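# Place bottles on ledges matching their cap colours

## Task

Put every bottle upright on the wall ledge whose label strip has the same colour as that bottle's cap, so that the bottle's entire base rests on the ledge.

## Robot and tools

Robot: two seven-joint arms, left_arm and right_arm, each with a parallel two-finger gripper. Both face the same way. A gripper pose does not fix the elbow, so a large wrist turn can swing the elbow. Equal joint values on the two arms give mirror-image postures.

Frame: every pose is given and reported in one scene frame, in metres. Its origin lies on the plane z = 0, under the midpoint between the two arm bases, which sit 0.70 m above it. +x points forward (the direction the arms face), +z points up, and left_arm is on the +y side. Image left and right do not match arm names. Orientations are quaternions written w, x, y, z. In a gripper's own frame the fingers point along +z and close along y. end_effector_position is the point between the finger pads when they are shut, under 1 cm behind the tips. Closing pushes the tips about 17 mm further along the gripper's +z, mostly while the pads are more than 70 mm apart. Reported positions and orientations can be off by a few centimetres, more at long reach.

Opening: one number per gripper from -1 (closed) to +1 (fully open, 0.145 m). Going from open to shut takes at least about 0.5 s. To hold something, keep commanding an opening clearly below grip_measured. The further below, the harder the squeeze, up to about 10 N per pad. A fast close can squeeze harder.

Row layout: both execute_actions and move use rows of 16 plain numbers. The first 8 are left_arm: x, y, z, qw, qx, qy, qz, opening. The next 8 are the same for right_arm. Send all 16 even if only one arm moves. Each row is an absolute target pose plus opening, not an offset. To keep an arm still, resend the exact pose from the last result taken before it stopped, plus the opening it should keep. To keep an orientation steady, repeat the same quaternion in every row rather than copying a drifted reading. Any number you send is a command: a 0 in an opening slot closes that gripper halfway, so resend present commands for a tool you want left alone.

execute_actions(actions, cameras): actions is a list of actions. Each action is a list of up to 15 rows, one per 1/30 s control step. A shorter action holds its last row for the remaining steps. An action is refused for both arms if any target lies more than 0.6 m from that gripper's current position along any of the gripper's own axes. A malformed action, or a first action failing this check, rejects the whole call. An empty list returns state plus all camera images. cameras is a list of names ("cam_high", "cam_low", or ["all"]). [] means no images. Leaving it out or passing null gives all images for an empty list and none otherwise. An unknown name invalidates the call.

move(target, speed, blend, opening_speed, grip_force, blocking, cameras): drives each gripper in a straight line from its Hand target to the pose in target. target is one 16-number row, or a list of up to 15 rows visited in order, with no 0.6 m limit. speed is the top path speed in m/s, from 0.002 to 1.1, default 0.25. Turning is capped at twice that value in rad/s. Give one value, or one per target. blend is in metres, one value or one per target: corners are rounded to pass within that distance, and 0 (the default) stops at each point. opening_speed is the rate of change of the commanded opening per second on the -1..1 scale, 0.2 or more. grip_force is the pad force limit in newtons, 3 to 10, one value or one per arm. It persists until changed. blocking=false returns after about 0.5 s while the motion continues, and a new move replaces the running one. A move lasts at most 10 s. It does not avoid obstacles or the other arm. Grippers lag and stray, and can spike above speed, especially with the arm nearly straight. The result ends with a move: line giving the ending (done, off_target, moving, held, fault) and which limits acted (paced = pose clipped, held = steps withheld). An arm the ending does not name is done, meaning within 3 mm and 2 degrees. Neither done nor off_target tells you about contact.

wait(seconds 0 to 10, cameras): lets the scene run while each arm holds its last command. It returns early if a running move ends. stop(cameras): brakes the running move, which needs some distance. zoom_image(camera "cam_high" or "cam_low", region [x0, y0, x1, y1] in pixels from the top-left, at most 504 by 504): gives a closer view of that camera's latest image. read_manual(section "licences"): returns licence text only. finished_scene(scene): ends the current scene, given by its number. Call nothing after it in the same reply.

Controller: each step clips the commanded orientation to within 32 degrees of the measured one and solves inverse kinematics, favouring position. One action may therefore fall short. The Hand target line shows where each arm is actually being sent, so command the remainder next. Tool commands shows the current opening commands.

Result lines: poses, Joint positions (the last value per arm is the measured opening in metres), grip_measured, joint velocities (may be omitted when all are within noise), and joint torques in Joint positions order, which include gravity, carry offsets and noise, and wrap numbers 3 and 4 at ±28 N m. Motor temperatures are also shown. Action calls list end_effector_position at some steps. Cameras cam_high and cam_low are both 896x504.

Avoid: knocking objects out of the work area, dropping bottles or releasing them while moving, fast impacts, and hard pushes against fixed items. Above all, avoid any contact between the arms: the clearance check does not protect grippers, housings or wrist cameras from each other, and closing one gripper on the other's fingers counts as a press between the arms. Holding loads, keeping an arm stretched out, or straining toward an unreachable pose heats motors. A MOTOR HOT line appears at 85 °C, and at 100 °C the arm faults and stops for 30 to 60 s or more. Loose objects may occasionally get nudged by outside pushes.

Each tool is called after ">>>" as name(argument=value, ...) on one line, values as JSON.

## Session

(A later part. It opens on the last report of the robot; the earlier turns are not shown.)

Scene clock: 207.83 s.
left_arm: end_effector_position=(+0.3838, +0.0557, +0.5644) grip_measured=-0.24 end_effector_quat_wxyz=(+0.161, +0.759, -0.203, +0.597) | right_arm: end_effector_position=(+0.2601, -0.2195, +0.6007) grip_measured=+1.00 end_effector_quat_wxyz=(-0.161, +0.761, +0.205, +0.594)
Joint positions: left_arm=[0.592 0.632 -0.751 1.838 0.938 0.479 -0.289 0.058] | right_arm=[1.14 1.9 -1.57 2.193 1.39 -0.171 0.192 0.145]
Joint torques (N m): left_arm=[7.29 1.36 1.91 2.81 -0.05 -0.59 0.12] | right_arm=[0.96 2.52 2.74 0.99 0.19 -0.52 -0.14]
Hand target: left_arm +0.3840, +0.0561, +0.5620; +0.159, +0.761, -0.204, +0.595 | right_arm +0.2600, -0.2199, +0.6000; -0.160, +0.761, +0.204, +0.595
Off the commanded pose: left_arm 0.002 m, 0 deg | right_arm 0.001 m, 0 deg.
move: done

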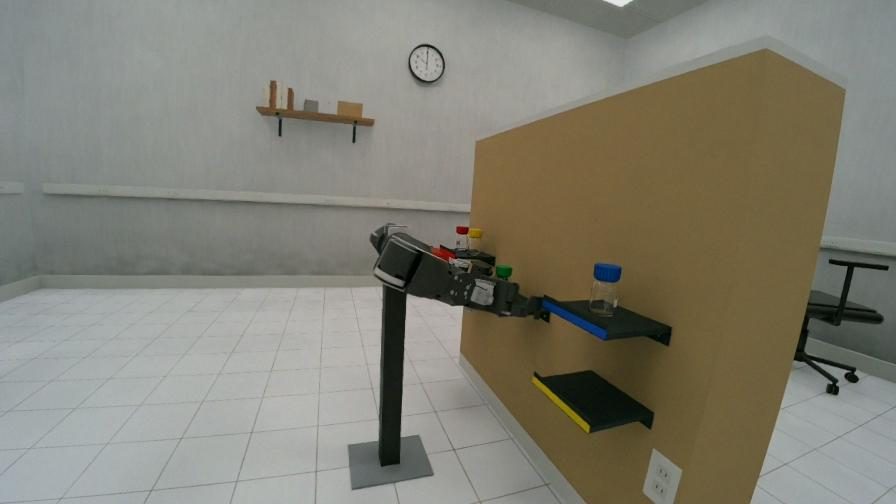

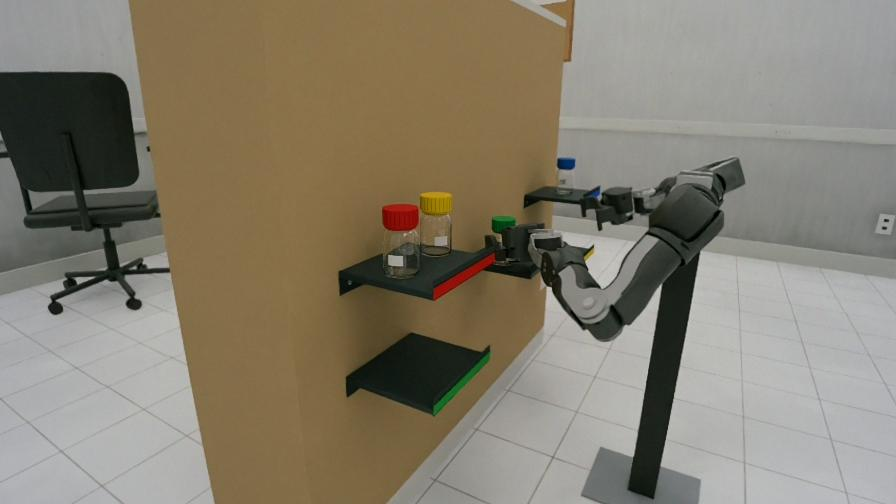

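>>> move(target=[[0.384,0.056,0.602,0.1593,0.7611,-0.2039,0.5946,-0.6,0.26,-0.22,0.60,-0.1593,0.7611,0.2039,0.5946,1],[0.255,0.14,0.597,0.1593,0.7611,-0.2039,0.5946,-0.6,0.26,-0.22,0.60,-0.1593,0.7611,0.2039,0.5946,1],[0.25,0.20,0.502,0.1593,0.7611,-0.2039,0.5946,-0.6,0.26,-0.22,0.60,-0.1593,0.7611,0.2039,0.5946,1],[0.26,0.39,0.50,0,0.7661,0,0.6428,-0.6,0.26,-0.22,0.60,-0.1593,0.7611,0.2039,0.5946,1],[0.388,0.41,0.50,0,0.7661,0,0.6428,-0.6,0.26,-0.22,0.60,-0.1593,0.7611,0.2039,0.5946,1],[0.388,0.41,0.466,0,0.7661,0,0.6428,-0.6,0.26,-0.22,0.60,-0.1593,0.7611,0.2039,0.5946,1],[0.388,0.41,0.458,0,0.7661,0,0.6428,-0.6,0.26,-0.22,0.60,-0.1593,0.7611,0.2039,0.5946,1]], cameras=["all"], speed=[0.12,0.2,0.2,0.25,0.2,0.1,0.03], blend=[0.01,0.02,0.02,0.02,0.008,0.004,0])

>>> zoom_image(camera="cam_low", region=[340, 270, 520, 420])

Scene clock: 229.80 s.
left_arm: end_effector_position=(+0.3911, +0.4129, +0.4726) grip_measured=-0.24 end_effector_quat_wxyz=(-0.005, +0.750, -0.001, +0.661) | right_arm: end_effector_position=(+0.2601, -0.2195, +0.6007) grip_measured=+1.00 end_effector_quat_wxyz=(-0.161, +0.761, +0.205, +0.594)
Joint positions: left_arm=[0.326 0.867 -0.232 0.807 0.896 -0.214 0.436 0.058] | right_arm=[1.14 1.9 -1.57 2.193 1.39 -0.171 0.192 0.145]
Joint torques (N m): left_arm=[4.26 5.6 0.01 1.54 0.07 0.19 0.11] | right_arm=[0.99 2.57 2.76 0.98 0.17 -0.52 -0.15]
Hand target: left_arm +0.3876, +0.4099, +0.4583; +0.000, +0.766, +0.000, +0.643 | right_arm +0.2600, -0.2199, +0.6000; -0.160, +0.761, +0.204, +0.595
Off the commanded pose: left_arm 0.015 m, 3 deg | right_arm 0.001 m, 0 deg.
move: off_target (left_arm)

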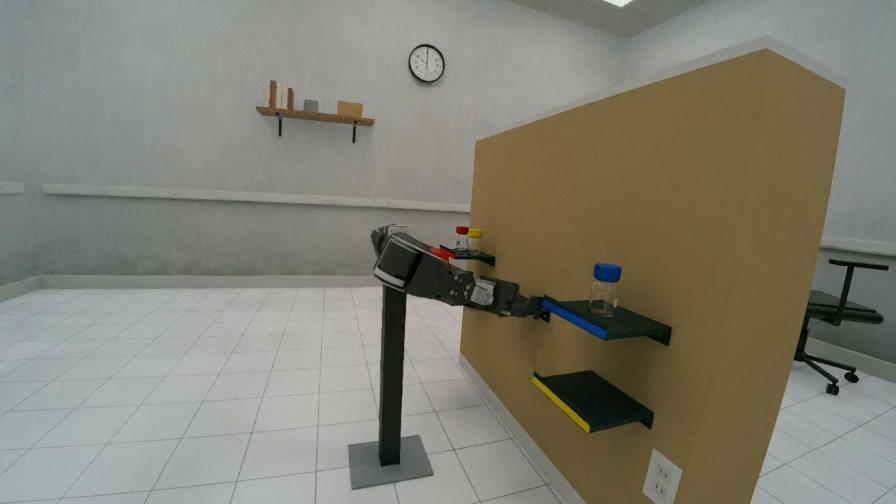

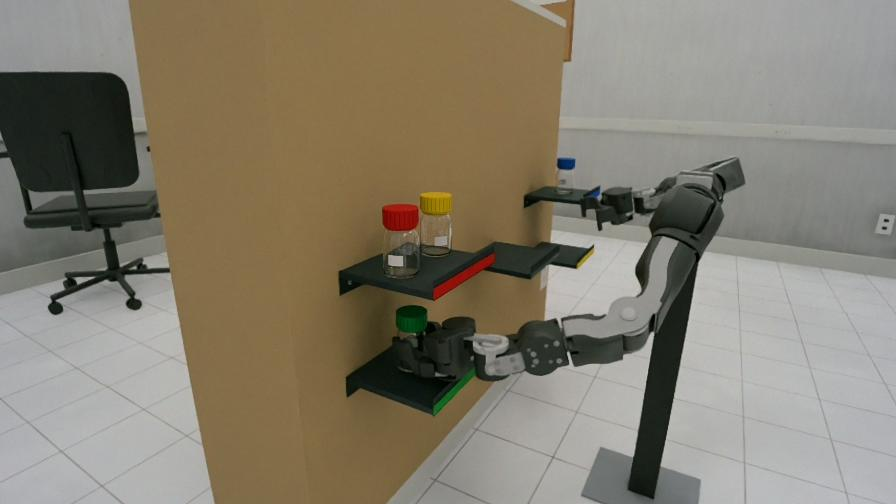

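Scaled by 2.800 from the camera's 896x504 image, which has a finer 1280x720 frame.

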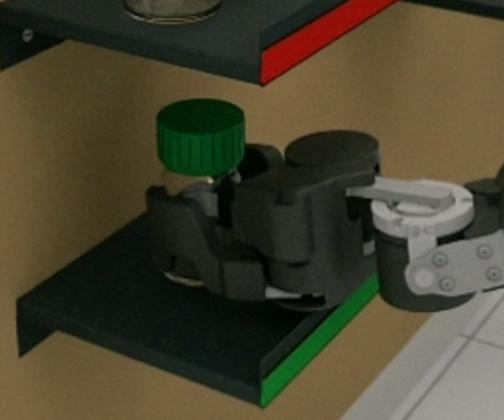

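>>> move(target=[[0.389,0.411,0.470,0,0.7661,0,0.6428,-0.6,0.26,-0.22,0.60,-0.1593,0.7611,0.2039,0.5946,1],[0.389,0.411,0.471,0,0.7661,0,0.6428,0.2,0.26,-0.22,0.60,-0.1593,0.7611,0.2039,0.5946,1],[0.245,0.41,0.48,0,0.7661,0,0.6428,0.2,0.26,-0.22,0.60,-0.1593,0.7611,0.2039,0.5946,1],[0.24,0.37,0.67,0,0.7661,0,0.6428,0.2,0.26,-0.22,0.60,-0.1593,0.7611,0.2039,0.5946,1],[0.31,0.344,0.668,0,0.7661,0,0.6428,0.3,0.26,-0.22,0.60,-0.1593,0.7611,0.2039,0.5946,1]], cameras=["all"], speed=[0.05,0.1,0.2,0.2,0.15], blend=[0,0,0.01,0.01,0], opening_speed=0.8)

>>> zoom_image(camera="cam_low", region=[340, 170, 580, 420])

Scene clock: 248.47 s.
left_arm: end_effector_position=(+0.3098, +0.3443, +0.6683) grip_measured=+0.30 end_effector_quat_wxyz=(+0.000, +0.766, +0.000, +0.643) | right_arm: end_effector_position=(+0.2601, -0.2195, +0.6007) grip_measured=+1.00 end_effector_quat_wxyz=(-0.161, +0.761, +0.205, +0.594)
Joint positions: left_arm=[-1.184 1.249 1.285 1.964 1.508 0.296 -0.086 0.098] | right_arm=[1.14 1.9 -1.57 2.193 1.39 -0.171 0.192 0.145]
Joint torques (N m): left_arm=[2.47 3.23 3 0.9 0.08 -0.7 0.03] | right_arm=[1.12 2.55 2.77 1.03 0.17 -0.53 -0.15]
Hand target: left_arm +0.3100, +0.3441, +0.6680; +0.000, +0.766, +0.000, +0.643 | right_arm +0.2600, -0.2199, +0.6000; -0.160, +0.761, +0.204, +0.595
Off the commanded pose: left_arm 0.001 m, 0 deg | right_arm 0.001 m, 0 deg.
move: done; target 5's new opening was sent with left_arm's hand 0.016 m and 2 deg from that target

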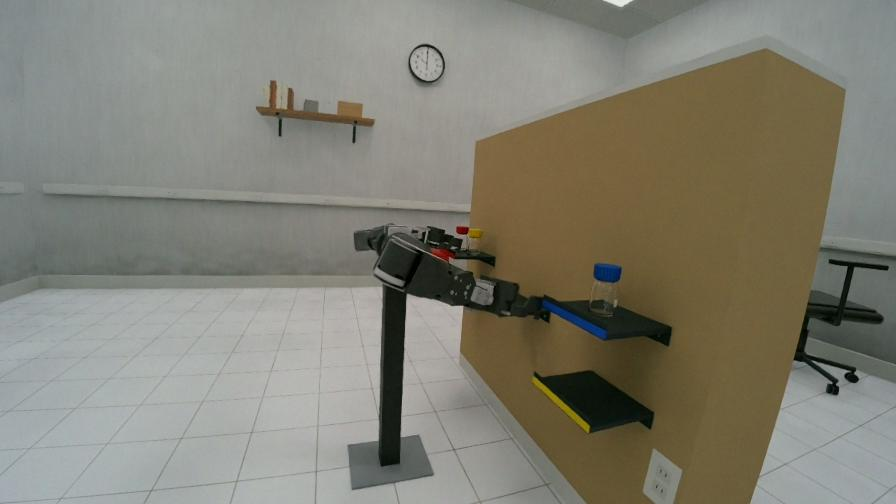

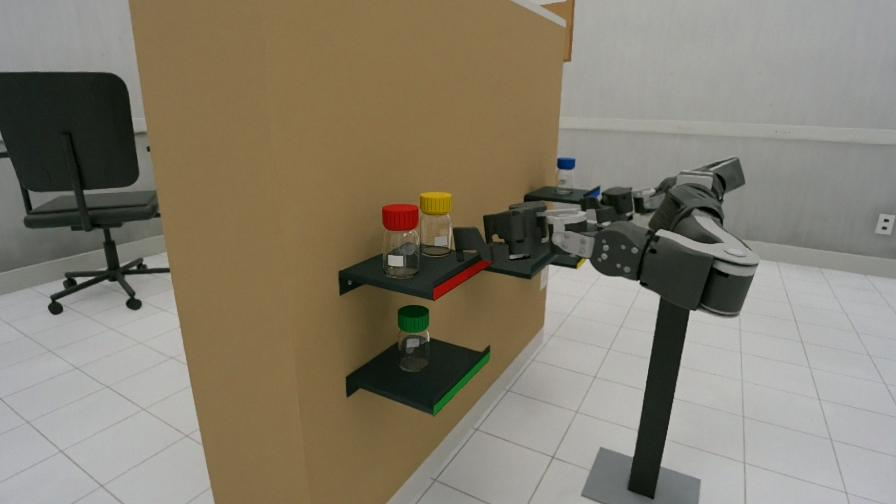

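Scaled by 2.016 from the camera's 896x504 image, which has a finer 1280x720 frame.

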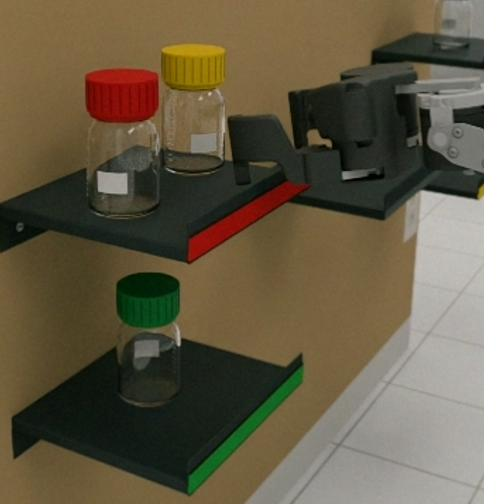

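>>> move(target=[[0.386,0.343,0.662,0,0.7661,0,0.6428,0.3,0.26,-0.22,0.60,-0.1593,0.7611,0.2039,0.5946,1],[0.386,0.343,0.662,0,0.7661,0,0.6428,-0.6,0.26,-0.22,0.60,-0.1593,0.7611,0.2039,0.5946,1],[0.386,0.343,0.70,0,0.7661,0,0.6428,-0.6,0.26,-0.22,0.60,-0.1593,0.7611,0.2039,0.5946,1]], cameras=["cam_low"], speed=0.1, opening_speed=1.0)

>>> zoom_image(camera="cam_low", region=[360, 170, 500, 300])

Scene clock: 263.53 s.
left_arm: end_effector_position=(+0.3856, +0.3439, +0.6994) grip_measured=-0.24 end_effector_quat_wxyz=(-0.009, +0.766, -0.012, +0.643) | right_arm: end_effector_position=(+0.2601, -0.2195, +0.6007) grip_measured=+1.00 end_effector_quat_wxyz=(-0.161, +0.761, +0.205, +0.594)
Joint positions: left_arm=[-1.407 1.63 1.543 1.646 1.584 0.31 -0.131 0.058] | right_arm=[1.14 1.9 -1.57 2.193 1.39 -0.171 0.192 0.145]
Joint torques (N m): left_arm=[4.89 1.73 3.95 -0.06 0.13 -0.81 0.19] | right_arm=[1.17 2.47 2.78 1.03 0.19 -0.51 -0.15]
Hand target: left_arm +0.3860, +0.3431, +0.6998; -0.006, +0.764, -0.013, +0.645 | right_arm +0.2600, -0.2199, +0.6000; -0.160, +0.761, +0.204, +0.595
Off the commanded pose: left_arm 0.001 m, 2 deg | right_arm 0.001 m, 0 deg.
joint sent to its limit (left arm) — joint 1 (shoulder pitch), lower limit; joint 5 (forearm roll), upper limit. The joint targets still meet the commanded pose.
move: done
Images, in order (width x height): cam_low 896x504.

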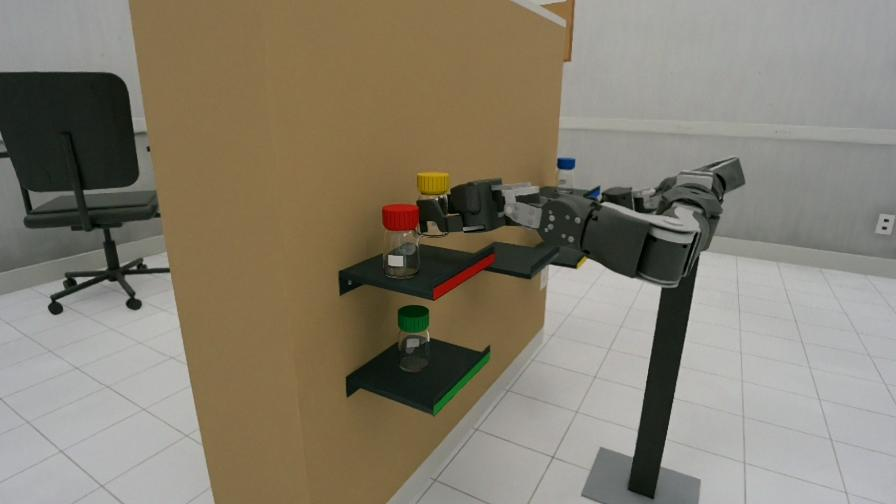

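Scaled by 3.600 from the camera's 896x504 image, which has a finer 1280x720 frame.

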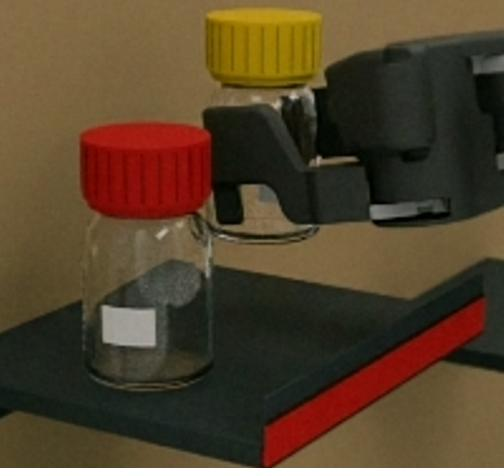

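>>> move(target=[[0.255,0.32,0.695,0,0.7661,0,0.6428,-0.6,0.26,-0.22,0.60,-0.1593,0.7611,0.2039,0.5946,1],[0.255,0.20,0.64,0.1593,0.7611,-0.2039,0.5946,-0.6,0.26,-0.22,0.60,-0.1593,0.7611,0.2039,0.5946,1],[0.27,0.10,0.603,0.1593,0.7611,-0.2039,0.5946,-0.6,0.26,-0.22,0.60,-0.1593,0.7611,0.2039,0.5946,1],[0.386,0.02,0.60,0.1593,0.7611,-0.2039,0.5946,-0.6,0.26,-0.22,0.60,-0.1593,0.7611,0.2039,0.5946,1],[0.386,0.02,0.566,0.1593,0.7611,-0.2039,0.5946,-0.6,0.26,-0.22,0.60,-0.1593,0.7611,0.2039,0.5946,1],[0.386,0.02,0.557,0.1593,0.7611,-0.2039,0.5946,-0.6,0.26,-0.22,0.60,-0.1593,0.7611,0.2039,0.5946,1]], cameras=["all"], speed=[0.2,0.2,0.2,0.2,0.1,0.03], blend=[0.015,0.02,0.02,0.008,0.004,0])

>>> zoom_image(camera="cam_low", region=[440, 170, 600, 300])

>>> zoom_image(camera="cam_high", region=[440, 230, 600, 350])

Scene clock: 286.93 s.
left_arm: end_effector_position=(+0.3277, +0.0849, +0.5876) grip_measured=-0.24 end_effector_quat_wxyz=(+0.229, +0.762, -0.270, +0.543) | right_arm: end_effector_position=(+0.2601, -0.2195, +0.6007) grip_measured=+1.00 end_effector_quat_wxyz=(-0.161, +0.761, +0.205, +0.594)
Joint positions: left_arm=[-1.407 2.011 1.061 2.062 1.576 -0.056 -0.179 0.058] | right_arm=[1.14 1.9 -1.57 2.193 1.39 -0.171 0.192 0.145]
Joint torques (N m): left_arm=[5.87 0.8 2.51 0.53 -0.06 -0.96 0.28] | right_arm=[1.12 2.55 2.81 0.98 0.16 -0.52 -0.15]
Hand target: left_arm +0.3274, +0.0846, +0.5874; +0.232, +0.760, -0.270, +0.544 | right_arm +0.2600, -0.2199, +0.6000; -0.160, +0.761, +0.204, +0.595
Off the commanded pose: left_arm 0.092 m, 13 deg | right_arm 0.001 m, 0 deg.
joint read past its limit (left arm) — joint 2 (shoulder roll), upper limit.
joint sent to its limit (left arm) — joint 1 (shoulder pitch), lower limit; joint 2 (shoulder roll), upper limit. The joint targets are off in position and orientation.
move: off_target (left_arm)

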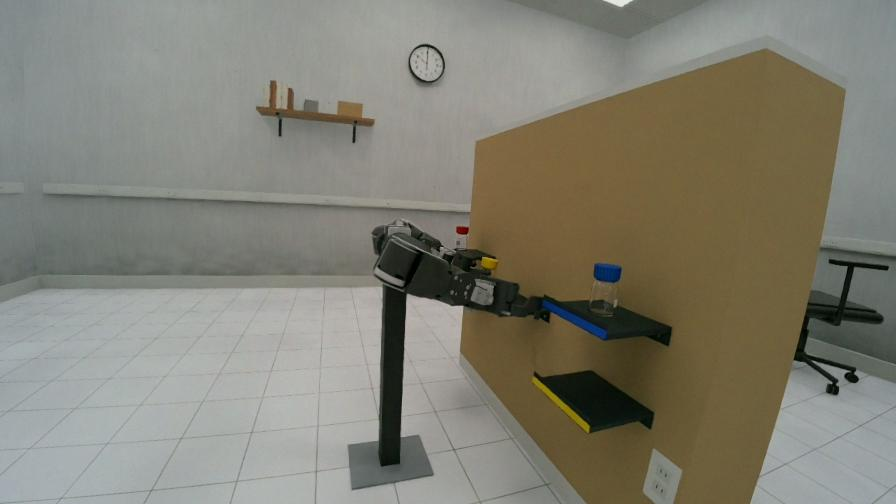

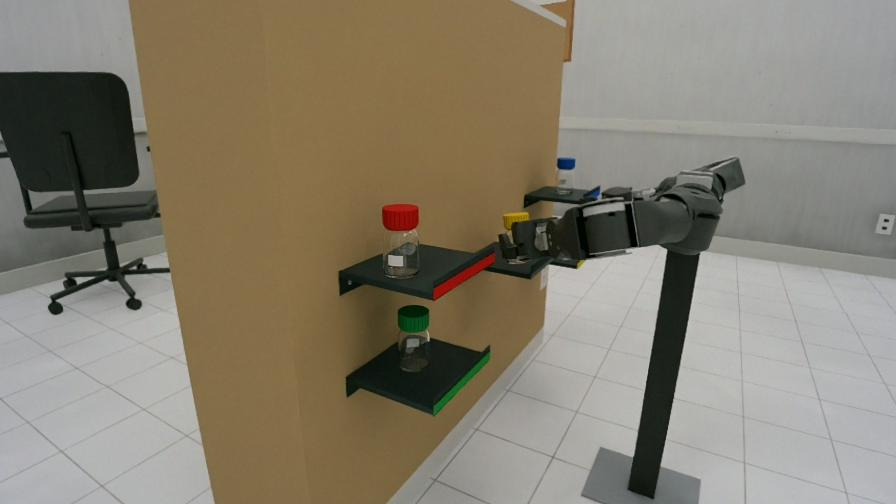

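Scaled by 3.150 from the camera's 896x504 image, which has a finer 1280x720 frame.

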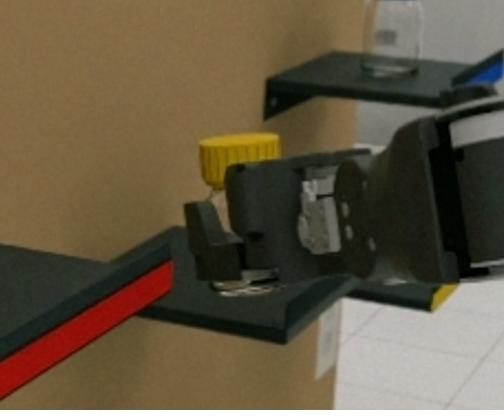

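Scaled by 3.150 from the camera's 896x504 image, which has a finer 1280x720 frame.

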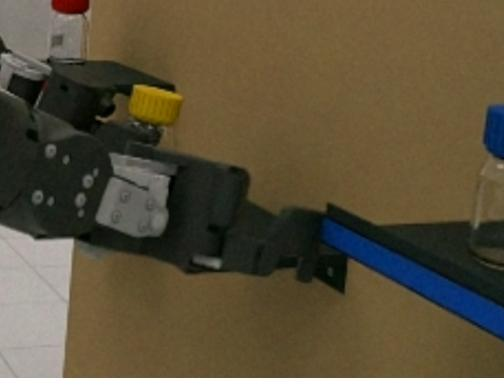

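>>> move(target=[[0.33,0.085,0.61,0.1593,0.7611,-0.2039,0.5946,-0.6,0.26,-0.22,0.60,-0.1593,0.7611,0.2039,0.5946,1],[0.255,0.16,0.61,0.1593,0.7611,-0.2039,0.5946,-0.6,0.26,-0.22,0.60,-0.1593,0.7611,0.2039,0.5946,1],[0.26,0.20,0.50,0,0.7661,0,0.6428,-0.6,0.26,-0.22,0.60,-0.1593,0.7611,0.2039,0.5946,1],[0.31,0.20,0.41,0,0.7661,0,0.6428,-0.6,0.26,-0.22,0.60,-0.1593,0.7611,0.2039,0.5946,1]], cameras=["cam_low"], speed=[0.1,0.2,0.2,0.2], blend=[0.01,0.02,0.02,0])

Scene clock: 307.17 s.
left_arm: end_effector_position=(+0.2955, +0.2107, +0.4287) grip_measured=-0.24 end_effector_quat_wxyz=(+0.105, +0.895, -0.206, +0.382) | right_arm: end_effector_position=(+0.2601, -0.2195, +0.6007) grip_measured=+1.00 end_effector_quat_wxyz=(-0.161, +0.761, +0.205, +0.594)
Joint positions: left_arm=[-1.407 2.01 0.496 1.795 1.584 -0.175 -0.128 0.058] | right_arm=[1.14 1.9 -1.57 2.193 1.39 -0.171 0.192 0.145]
Joint torques (N m): left_arm=[5.39 1.17 2.81 0.55 0.13 -0.6 0.29] | right_arm=[1.12 2.52 2.69 1.01 0.17 -0.5 -0.12]
Hand target: left_arm +0.2961, +0.2097, +0.4292; +0.108, +0.894, -0.205, +0.383 | right_arm +0.2600, -0.2199, +0.6000; -0.160, +0.761, +0.204, +0.595
Off the commanded pose: left_arm 0.026 m, 43 deg; orientation clipped | right_arm 0.001 m, 0 deg.
joint sent to its limit (left arm) — joint 1 (shoulder pitch), lower limit; joint 2 (shoulder roll), upper limit; joint 5 (forearm roll), upper limit. The joint targets are off in position and orientation.
move: off_target (left_arm); limits=paced
Images, in order (width x height): cam_low 896x504.

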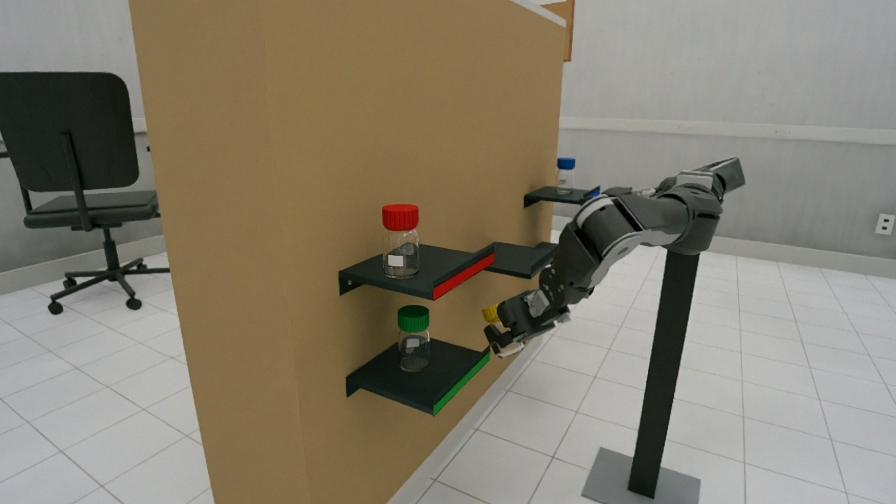

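>>> move(target=[[0.24,0.27,0.46,0,0.7661,0,0.6428,-0.6,0.26,-0.22,0.60,-0.1593,0.7611,0.2039,0.5946,1],[0.22,0.46,0.40,0,0.7661,0,0.6428,-0.6,0.26,-0.22,0.60,-0.1593,0.7611,0.2039,0.5946,1]], cameras=["cam_low"], speed=0.2, blend=[0.02,0])

Scene clock: 329.57 s.
left_arm: end_effector_position=(+0.2194, +0.4604, +0.4012) grip_measured=-0.24 end_effector_quat_wxyz=(-0.122, +0.908, -0.054, +0.398) | right_arm: end_effector_position=(+0.2601, -0.2195, +0.6007) grip_measured=+1.00 end_effector_quat_wxyz=(-0.161, +0.761, +0.205, +0.594)
Joint positions: left_arm=[-1.408 1.671 0.196 1.275 1.586 -0.453 0.03 0.058] | right_arm=[1.14 1.9 -1.57 2.193 1.39 -0.171 0.192 0.145]
Joint torques (N m): left_arm=[2.41 2.1 1.17 -1.13 0.2 -0.59 0.09] | right_arm=[1.2 2.52 2.77 0.99 0.17 -0.5 -0.13]
Hand target: left_arm +0.2196, +0.4595, +0.4010; -0.120, +0.908, -0.055, +0.398 | right_arm +0.2600, -0.2199, +0.6000; -0.160, +0.761, +0.204, +0.595
Off the commanded pose: left_arm 0.001 m, 36 deg; orientation clipped | right_arm 0.001 m, 0 deg.
joint sent to its limit (left arm) — joint 1 (shoulder pitch), lower limit; joint 5 (forearm roll), upper limit. The joint targets are off in orientation, not in position.
move: off_target (left_arm); limits=paced
Images, in order (width x height): cam_low 896x504.

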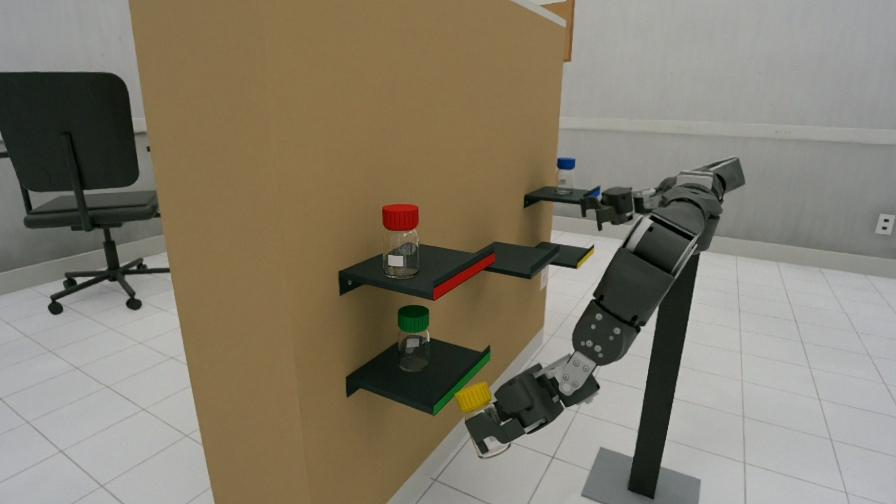

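>>> move(target=[[0.27,0.38,0.30,0,0.887,0,0.4617,-0.6,0.26,-0.22,0.60,-0.1593,0.7611,0.2039,0.5946,1],[0.36,0.22,0.24,0,0.887,0,0.4617,-0.6,0.26,-0.22,0.60,-0.1593,0.7611,0.2039,0.5946,1]], cameras=["cam_low"], speed=0.2, blend=[0.03,0])

Scene clock: 344.30 s.
left_arm: end_effector_position=(+0.2626, +0.2677, +0.3870) grip_measured=-0.24 end_effector_quat_wxyz=(+0.040, +0.933, -0.200, +0.297) | right_arm: end_effector_position=(+0.2601, -0.2195, +0.6007) grip_measured=+1.00 end_effector_quat_wxyz=(-0.161, +0.761, +0.205, +0.594)
Joint positions: left_arm=[-1.407 2.004 0.335 1.698 1.585 -0.125 -0.116 0.058] | right_arm=[1.14 1.9 -1.57 2.193 1.39 -0.171 0.192 0.145]
Joint torques (N m): left_arm=[5 2.57 5.18 0.68 0.12 -1.84 0.03] | right_arm=[1.15 2.62 2.82 1.07 0.17 -0.53 -0.11]
Hand target: left_arm +0.2737, +0.2610, +0.3947; +0.047, +0.923, -0.199, +0.325 | right_arm +0.2600, -0.2199, +0.6000; -0.160, +0.761, +0.204, +0.595
Off the commanded pose: left_arm 0.183 m, 31 deg | right_arm 0.001 m, 0 deg.
joint sent to its limit (left arm) — joint 1 (shoulder pitch), lower limit; joint 2 (shoulder roll), upper limit; joint 5 (forearm roll), upper limit. The joint targets are off in position and orientation.
move: off_target (left_arm); limits=paced
Images, in order (width x height): cam_low 896x504.

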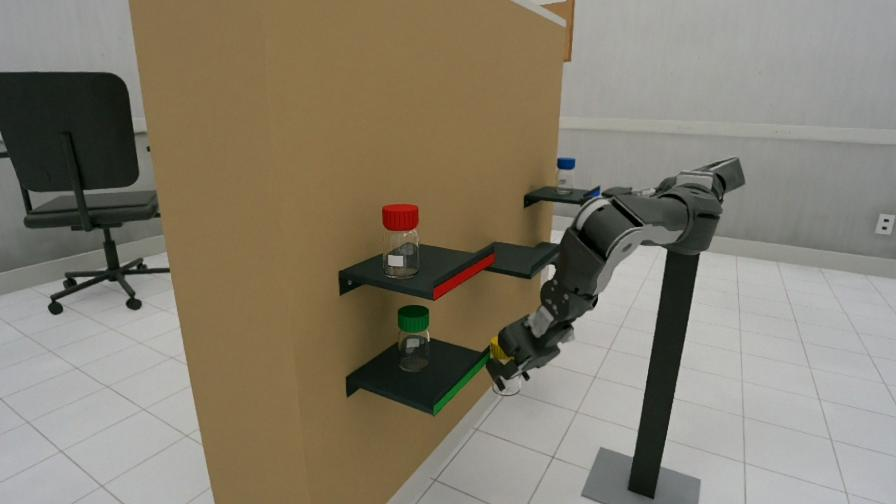

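>>> move(target=[[0.235,0.40,0.45,0,0.7661,0,0.6428,-0.6,0.26,-0.22,0.60,-0.1593,0.7611,0.2039,0.5946,1],[0.235,0.45,0.70,0,0.7661,0,0.6428,-0.6,0.26,-0.22,0.60,-0.1593,0.7611,0.2039,0.5946,1],[0.25,0.454,0.70,0,0.7661,0,0.6428,-0.6,0.26,-0.22,0.60,-0.1593,0.7611,0.2039,0.5946,1]], cameras=["cam_low"], speed=0.2, blend=[0.02,0.01,0])

Scene clock: 381.27 s.
left_arm: end_effector_position=(+0.2496, +0.4545, +0.6981) grip_measured=-0.24 end_effector_quat_wxyz=(-0.001, +0.769, +0.001, +0.639) | right_arm: end_effector_position=(+0.2601, -0.2195, +0.6007) grip_measured=+1.00 end_effector_quat_wxyz=(-0.161, +0.761, +0.205, +0.594)
Joint positions: left_arm=[-1.231 1.122 1.57 1.526 1.305 0.455 0.553 0.058] | right_arm=[1.14 1.9 -1.57 2.193 1.39 -0.171 0.192 0.145]
Joint torques (N m): left_arm=[1.67 3.42 3.51 1.16 0.47 -0.67 0.11] | right_arm=[1.09 2.55 2.77 1.07 0.17 -0.53 -0.14]
Motor temperatures (°C): left_arm=[23 22 28 20 21 30 21] | right_arm=[21 23 23 19 20 21 21]
Hand target: left_arm +0.2500, +0.4540, +0.6999; +0.000, +0.766, +0.000, +0.643 | right_arm +0.2600, -0.2199, +0.6000; -0.160, +0.761, +0.204, +0.595
Off the commanded pose: left_arm 0.002 m, 1 deg | right_arm 0.001 m, 0 deg.
move: done; blend cut to 0.0078 m at target 2
Images, in order (width x height): cam_low 896x504.

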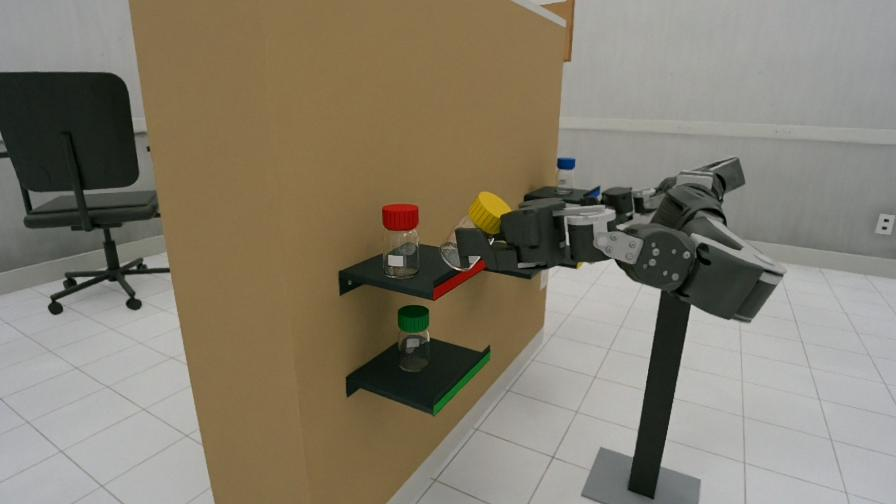

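>>> zoom_image(camera="cam_low", region=[420, 170, 540, 290])

Scaled by 4.200 from the camera's 896x504 image, which has a finer 1280x720 frame.

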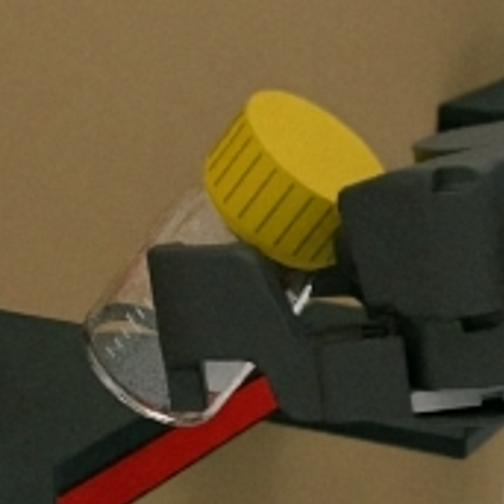

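>>> move(target=[[0.25,0.44,0.73,0,0.7661,0,0.6428,-0.6,0.26,-0.22,0.60,-0.1593,0.7611,0.2039,0.5946,1],[0.25,0.27,0.72,0,0.7661,0,0.6428,-0.6,0.26,-0.22,0.60,-0.1593,0.7611,0.2039,0.5946,1],[0.265,0.13,0.65,0.1593,0.7611,-0.2039,0.5946,-0.6,0.26,-0.22,0.60,-0.1593,0.7611,0.2039,0.5946,1]], cameras=["all"], speed=0.18)

Scene clock: 416.20 s.
left_arm: end_effector_position=(+0.2648, +0.1302, +0.6485) grip_measured=-0.24 end_effector_quat_wxyz=(+0.189, +0.760, -0.230, +0.578) | right_arm: end_effector_position=(+0.2601, -0.2195, +0.6007) grip_measured=+1.00 end_effector_quat_wxyz=(-0.161, +0.761, +0.205, +0.594)
Joint positions: left_arm=[-0.499 1.406 0.522 2.431 1.558 0.376 -0.184 0.058] | right_arm=[1.14 1.9 -1.57 2.193 1.39 -0.171 0.192 0.145]
Joint torques (N m): left_arm=[3.52 4.6 1.73 0.77 0.07 -0.98 -0.01] | right_arm=[0.99 2.55 2.8 0.99 0.14 -0.51 -0.13]
Hand target: left_arm +0.2656, +0.1303, +0.6500; +0.189, +0.757, -0.228, +0.582 | right_arm +0.2600, -0.2199, +0.6000; -0.160, +0.761, +0.204, +0.595
Off the commanded pose: left_arm 0.001 m, 5 deg | right_arm 0.001 m, 0 deg.
joint sent to its limit (left arm) — joint 4 (elbow), upper limit, where the elbow is as bent as it goes. The joint targets are off in orientation, not in position.
move: off_target (left_arm)

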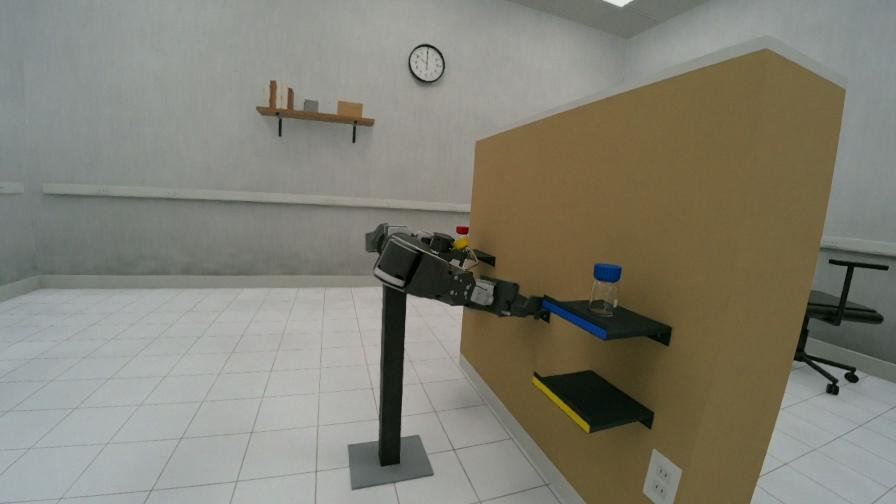

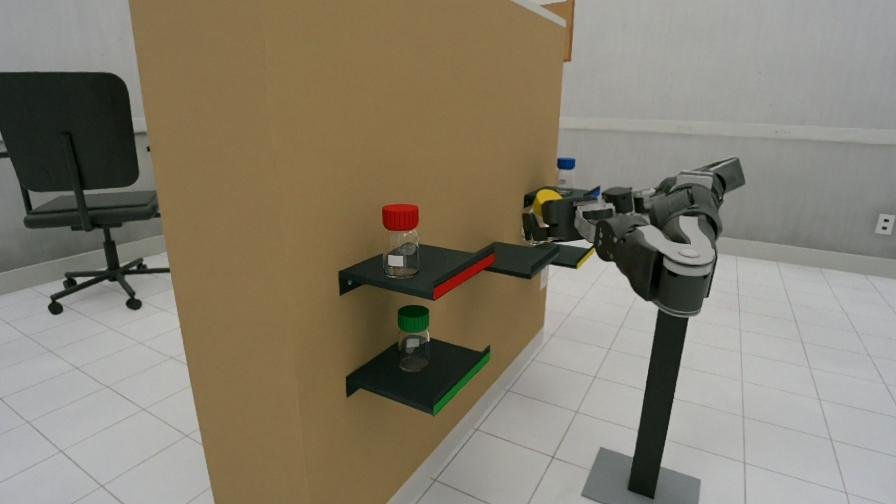

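>>> move(target=[[0.30,0.09,0.65,0.1593,0.7611,-0.2039,0.5946,-0.6,0.26,-0.22,0.60,-0.1593,0.7611,0.2039,0.5946,1],[0.37,0.03,0.66,0.1094,0.8754,-0.2346,0.4082,-0.6,0.26,-0.22,0.60,-0.1593,0.7611,0.2039,0.5946,1]], cameras=["all"], speed=0.15, blend=[0.02,0])

>>> zoom_image(camera="cam_low", region=[450, 170, 590, 290])

>>> zoom_image(camera="cam_high", region=[440, 210, 580, 330])

Scene clock: 426.40 s.
left_arm: end_effector_position=(+0.3370, +0.0685, +0.6654) grip_measured=-0.24 end_effector_quat_wxyz=(+0.231, +0.706, -0.323, +0.586) | right_arm: end_effector_position=(+0.2601, -0.2195, +0.6007) grip_measured=+1.00 end_effector_quat_wxyz=(-0.161, +0.761, +0.205, +0.594)
Joint positions: left_arm=[-1.407 2.011 1.391 2.039 1.585 0.153 -0.09 0.058] | right_arm=[1.14 1.9 -1.57 2.193 1.39 -0.171 0.192 0.145]
Joint torques (N m): left_arm=[6.08 0.7 4.08 -0.18 0.13 -0.82 0.19] | right_arm=[1.07 2.6 2.8 0.98 0.16 -0.51 -0.14]
Hand target: left_arm +0.3369, +0.0681, +0.6670; +0.234, +0.704, -0.322, +0.588 | right_arm +0.2600, -0.2199, +0.6000; -0.160, +0.761, +0.204, +0.595
Off the commanded pose: left_arm 0.051 m, 33 deg; orientation clipped | right_arm 0.001 m, 0 deg.
joint read past its limit (left arm) — joint 2 (shoulder roll), upper limit.
joint sent to its limit (left arm) — joint 1 (shoulder pitch), lower limit; joint 2 (shoulder roll), upper limit; joint 5 (forearm roll), upper limit. The joint targets are off in position and orientation.
move: off_target (left_arm); limits=paced

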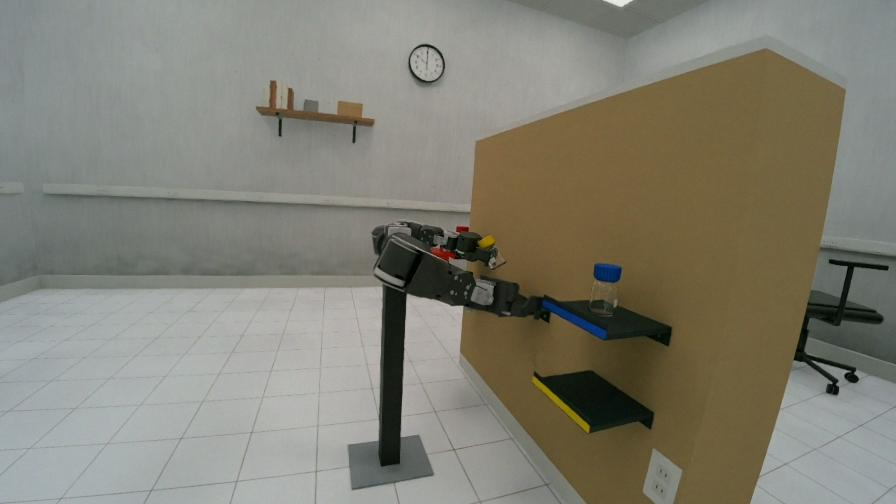

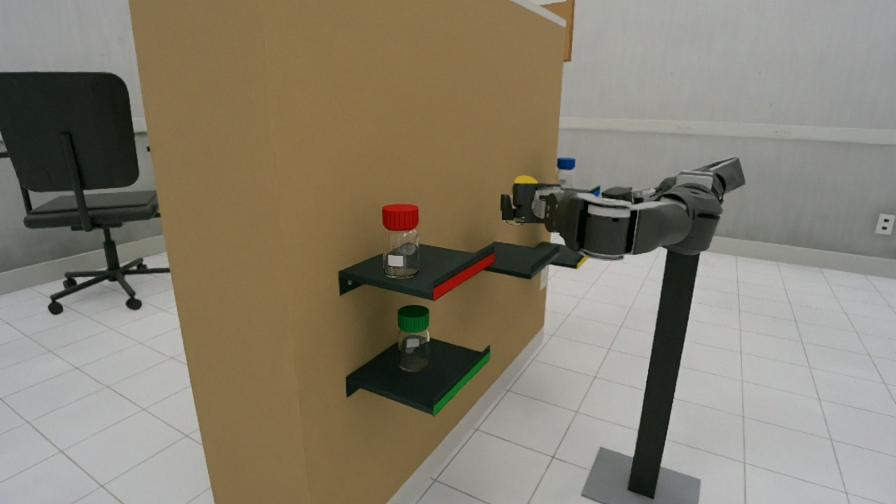

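Scaled by 3.600 from the camera's 896x504 image, which has a finer 1280x720 frame.

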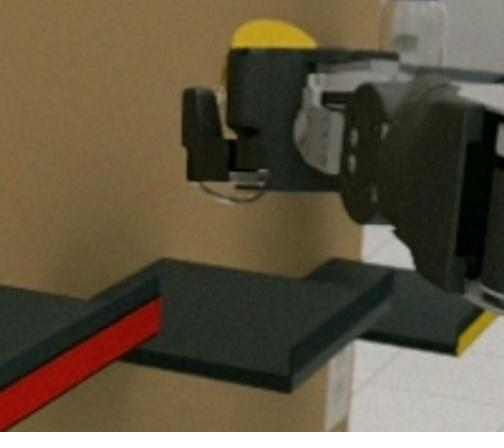

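Scaled by 3.600 from the camera's 896x504 image, which has a finer 1280x720 frame.

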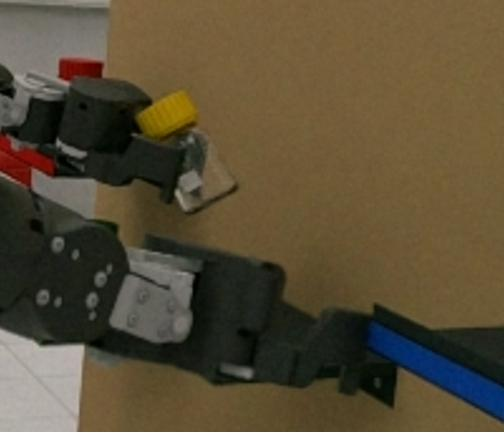

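>>> move(target=[[0.265,0.13,0.66,0.1593,0.7611,-0.2039,0.5946,-0.6,0.26,-0.22,0.60,-0.1593,0.7611,0.2039,0.5946,1],[0.25,0.30,0.72,0,0.7661,0,0.6428,-0.6,0.26,-0.22,0.60,-0.1593,0.7611,0.2039,0.5946,1],[0.265,0.13,0.64,0.1593,0.7611,-0.2039,0.5946,-0.6,0.26,-0.22,0.60,-0.1593,0.7611,0.2039,0.5946,1],[0.26,0.18,0.53,0.1094,0.8754,-0.2346,0.4082,-0.6,0.26,-0.22,0.60,-0.1593,0.7611,0.2039,0.5946,1]], cameras=[], speed=0.18, blend=[0.02,0.01,0.01,0])

Scene clock: 442.07 s.
left_arm: end_effector_position=(+0.2593, +0.1811, +0.5288) grip_measured=-0.24 end_effector_quat_wxyz=(+0.106, +0.877, -0.235, +0.405) | right_arm: end_effector_position=(+0.2601, -0.2195, +0.6007) grip_measured=+1.00 end_effector_quat_wxyz=(-0.161, +0.761, +0.205, +0.594)
Joint positions: left_arm=[-0.603 1.438 0.283 2.257 1.374 0.524 -0.152 0.058] | right_arm=[1.14 1.9 -1.57 2.193 1.39 -0.171 0.192 0.145]
Joint torques (N m): left_arm=[4 4.58 2 1.76 0.11 -0.79 0.24] | right_arm=[1.17 2.47 2.73 1.1 0.17 -0.5 -0.13]
Hand target: left_arm +0.2599, +0.1800, +0.5300; +0.110, +0.875, -0.235, +0.408 | right_arm +0.2600, -0.2199, +0.6000; -0.160, +0.761, +0.204, +0.595
Off the commanded pose: left_arm 0.002 m, 1 deg | right_arm 0.001 m, 0 deg.
move: done
No camera images: "cameras" was empty.

>>> move(target=[[0.32,0.20,0.40,0.1094,0.8754,-0.2346,0.4082,-0.6,0.26,-0.22,0.60,-0.1593,0.7611,0.2039,0.5946,1],[0.26,0.17,0.50,0.1094,0.8754,-0.2346,0.4082,-0.6,0.26,-0.22,0.60,-0.1593,0.7611,0.2039,0.5946,1],[0.27,0.13,0.59,0.1094,0.8754,-0.2346,0.4082,-0.6,0.26,-0.22,0.60,-0.1593,0.7611,0.2039,0.5946,1]], cameras=["all"], speed=0.18, blend=[0,0.01,0])

>>> zoom_image(camera="cam_low", region=[450, 170, 590, 290])

>>> zoom_image(camera="cam_high", region=[440, 210, 580, 330])

Scene clock: 456.43 s.
left_arm: end_effector_position=(+0.2695, +0.1299, +0.5892) grip_measured=-0.24 end_effector_quat_wxyz=(+0.119, +0.830, -0.285, +0.465) | right_arm: end_effector_position=(+0.2601, -0.2195, +0.6007) grip_measured=+1.00 end_effector_quat_wxyz=(-0.161, +0.761, +0.205, +0.594)
Joint positions: left_arm=[-1.407 1.667 1.272 2.368 1.584 0.461 -0.309 0.058] | right_arm=[1.14 1.9 -1.57 2.193 1.39 -0.171 0.192 0.145]
Joint torques (N m): left_arm=[3.47 0.49 2.88 0.49 0.06 -0.69 0.11] | right_arm=[1.15 2.68 2.76 1.02 0.18 -0.53 -0.13]
Hand target: left_arm +0.2699, +0.1303, +0.5897; +0.120, +0.830, -0.283, +0.466 | right_arm +0.2600, -0.2199, +0.6000; -0.160, +0.761, +0.204, +0.595
Off the commanded pose: left_arm 0.001 m, 10 deg | right_arm 0.001 m, 0 deg.
joint sent to its limit (left arm) — joint 1 (shoulder pitch), lower limit; joint 5 (forearm roll), upper limit. The joint targets are off in orientation, not in position.
move: off_target (left_arm)

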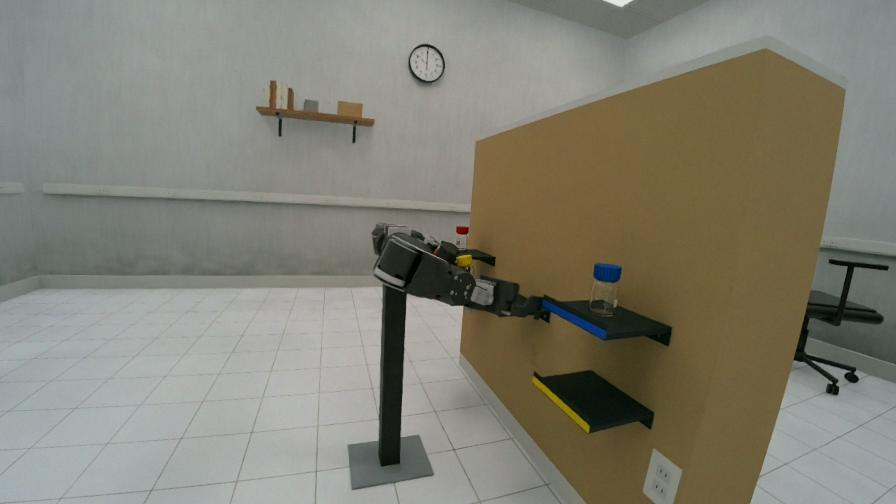

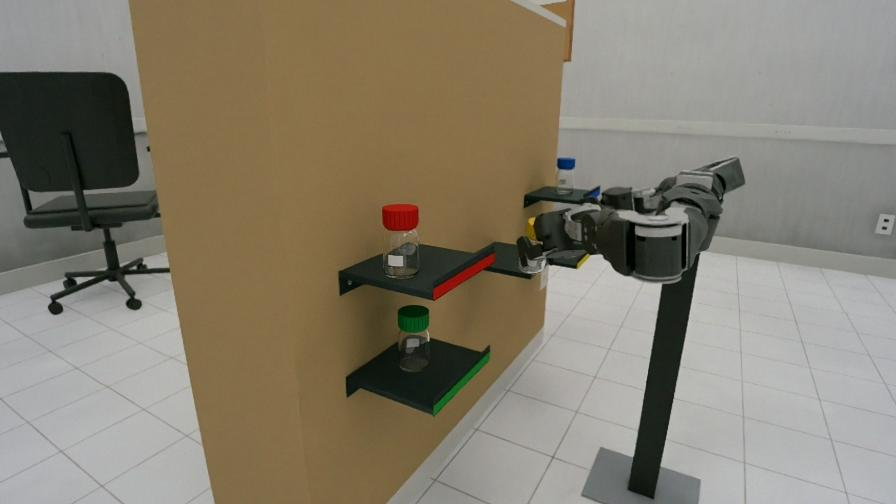

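Scaled by 3.600 from the camera's 896x504 image, which has a finer 1280x720 frame.

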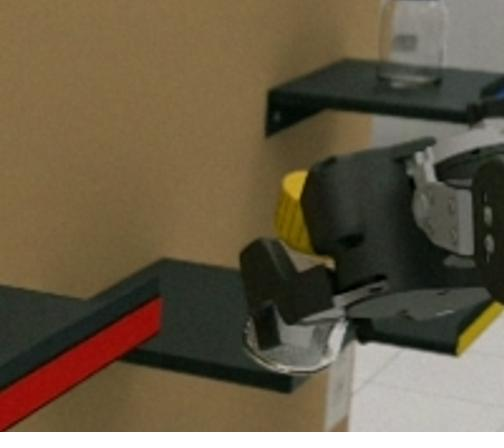

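Scaled by 3.600 from the camera's 896x504 image, which has a finer 1280x720 frame.

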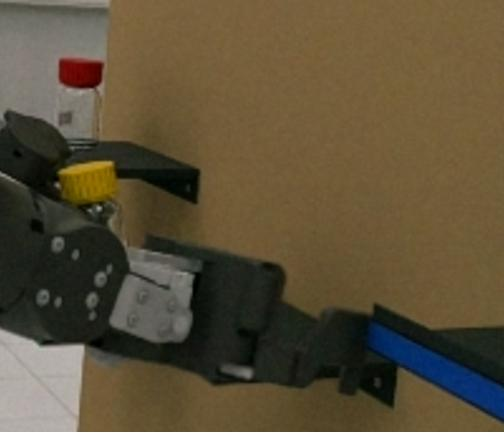

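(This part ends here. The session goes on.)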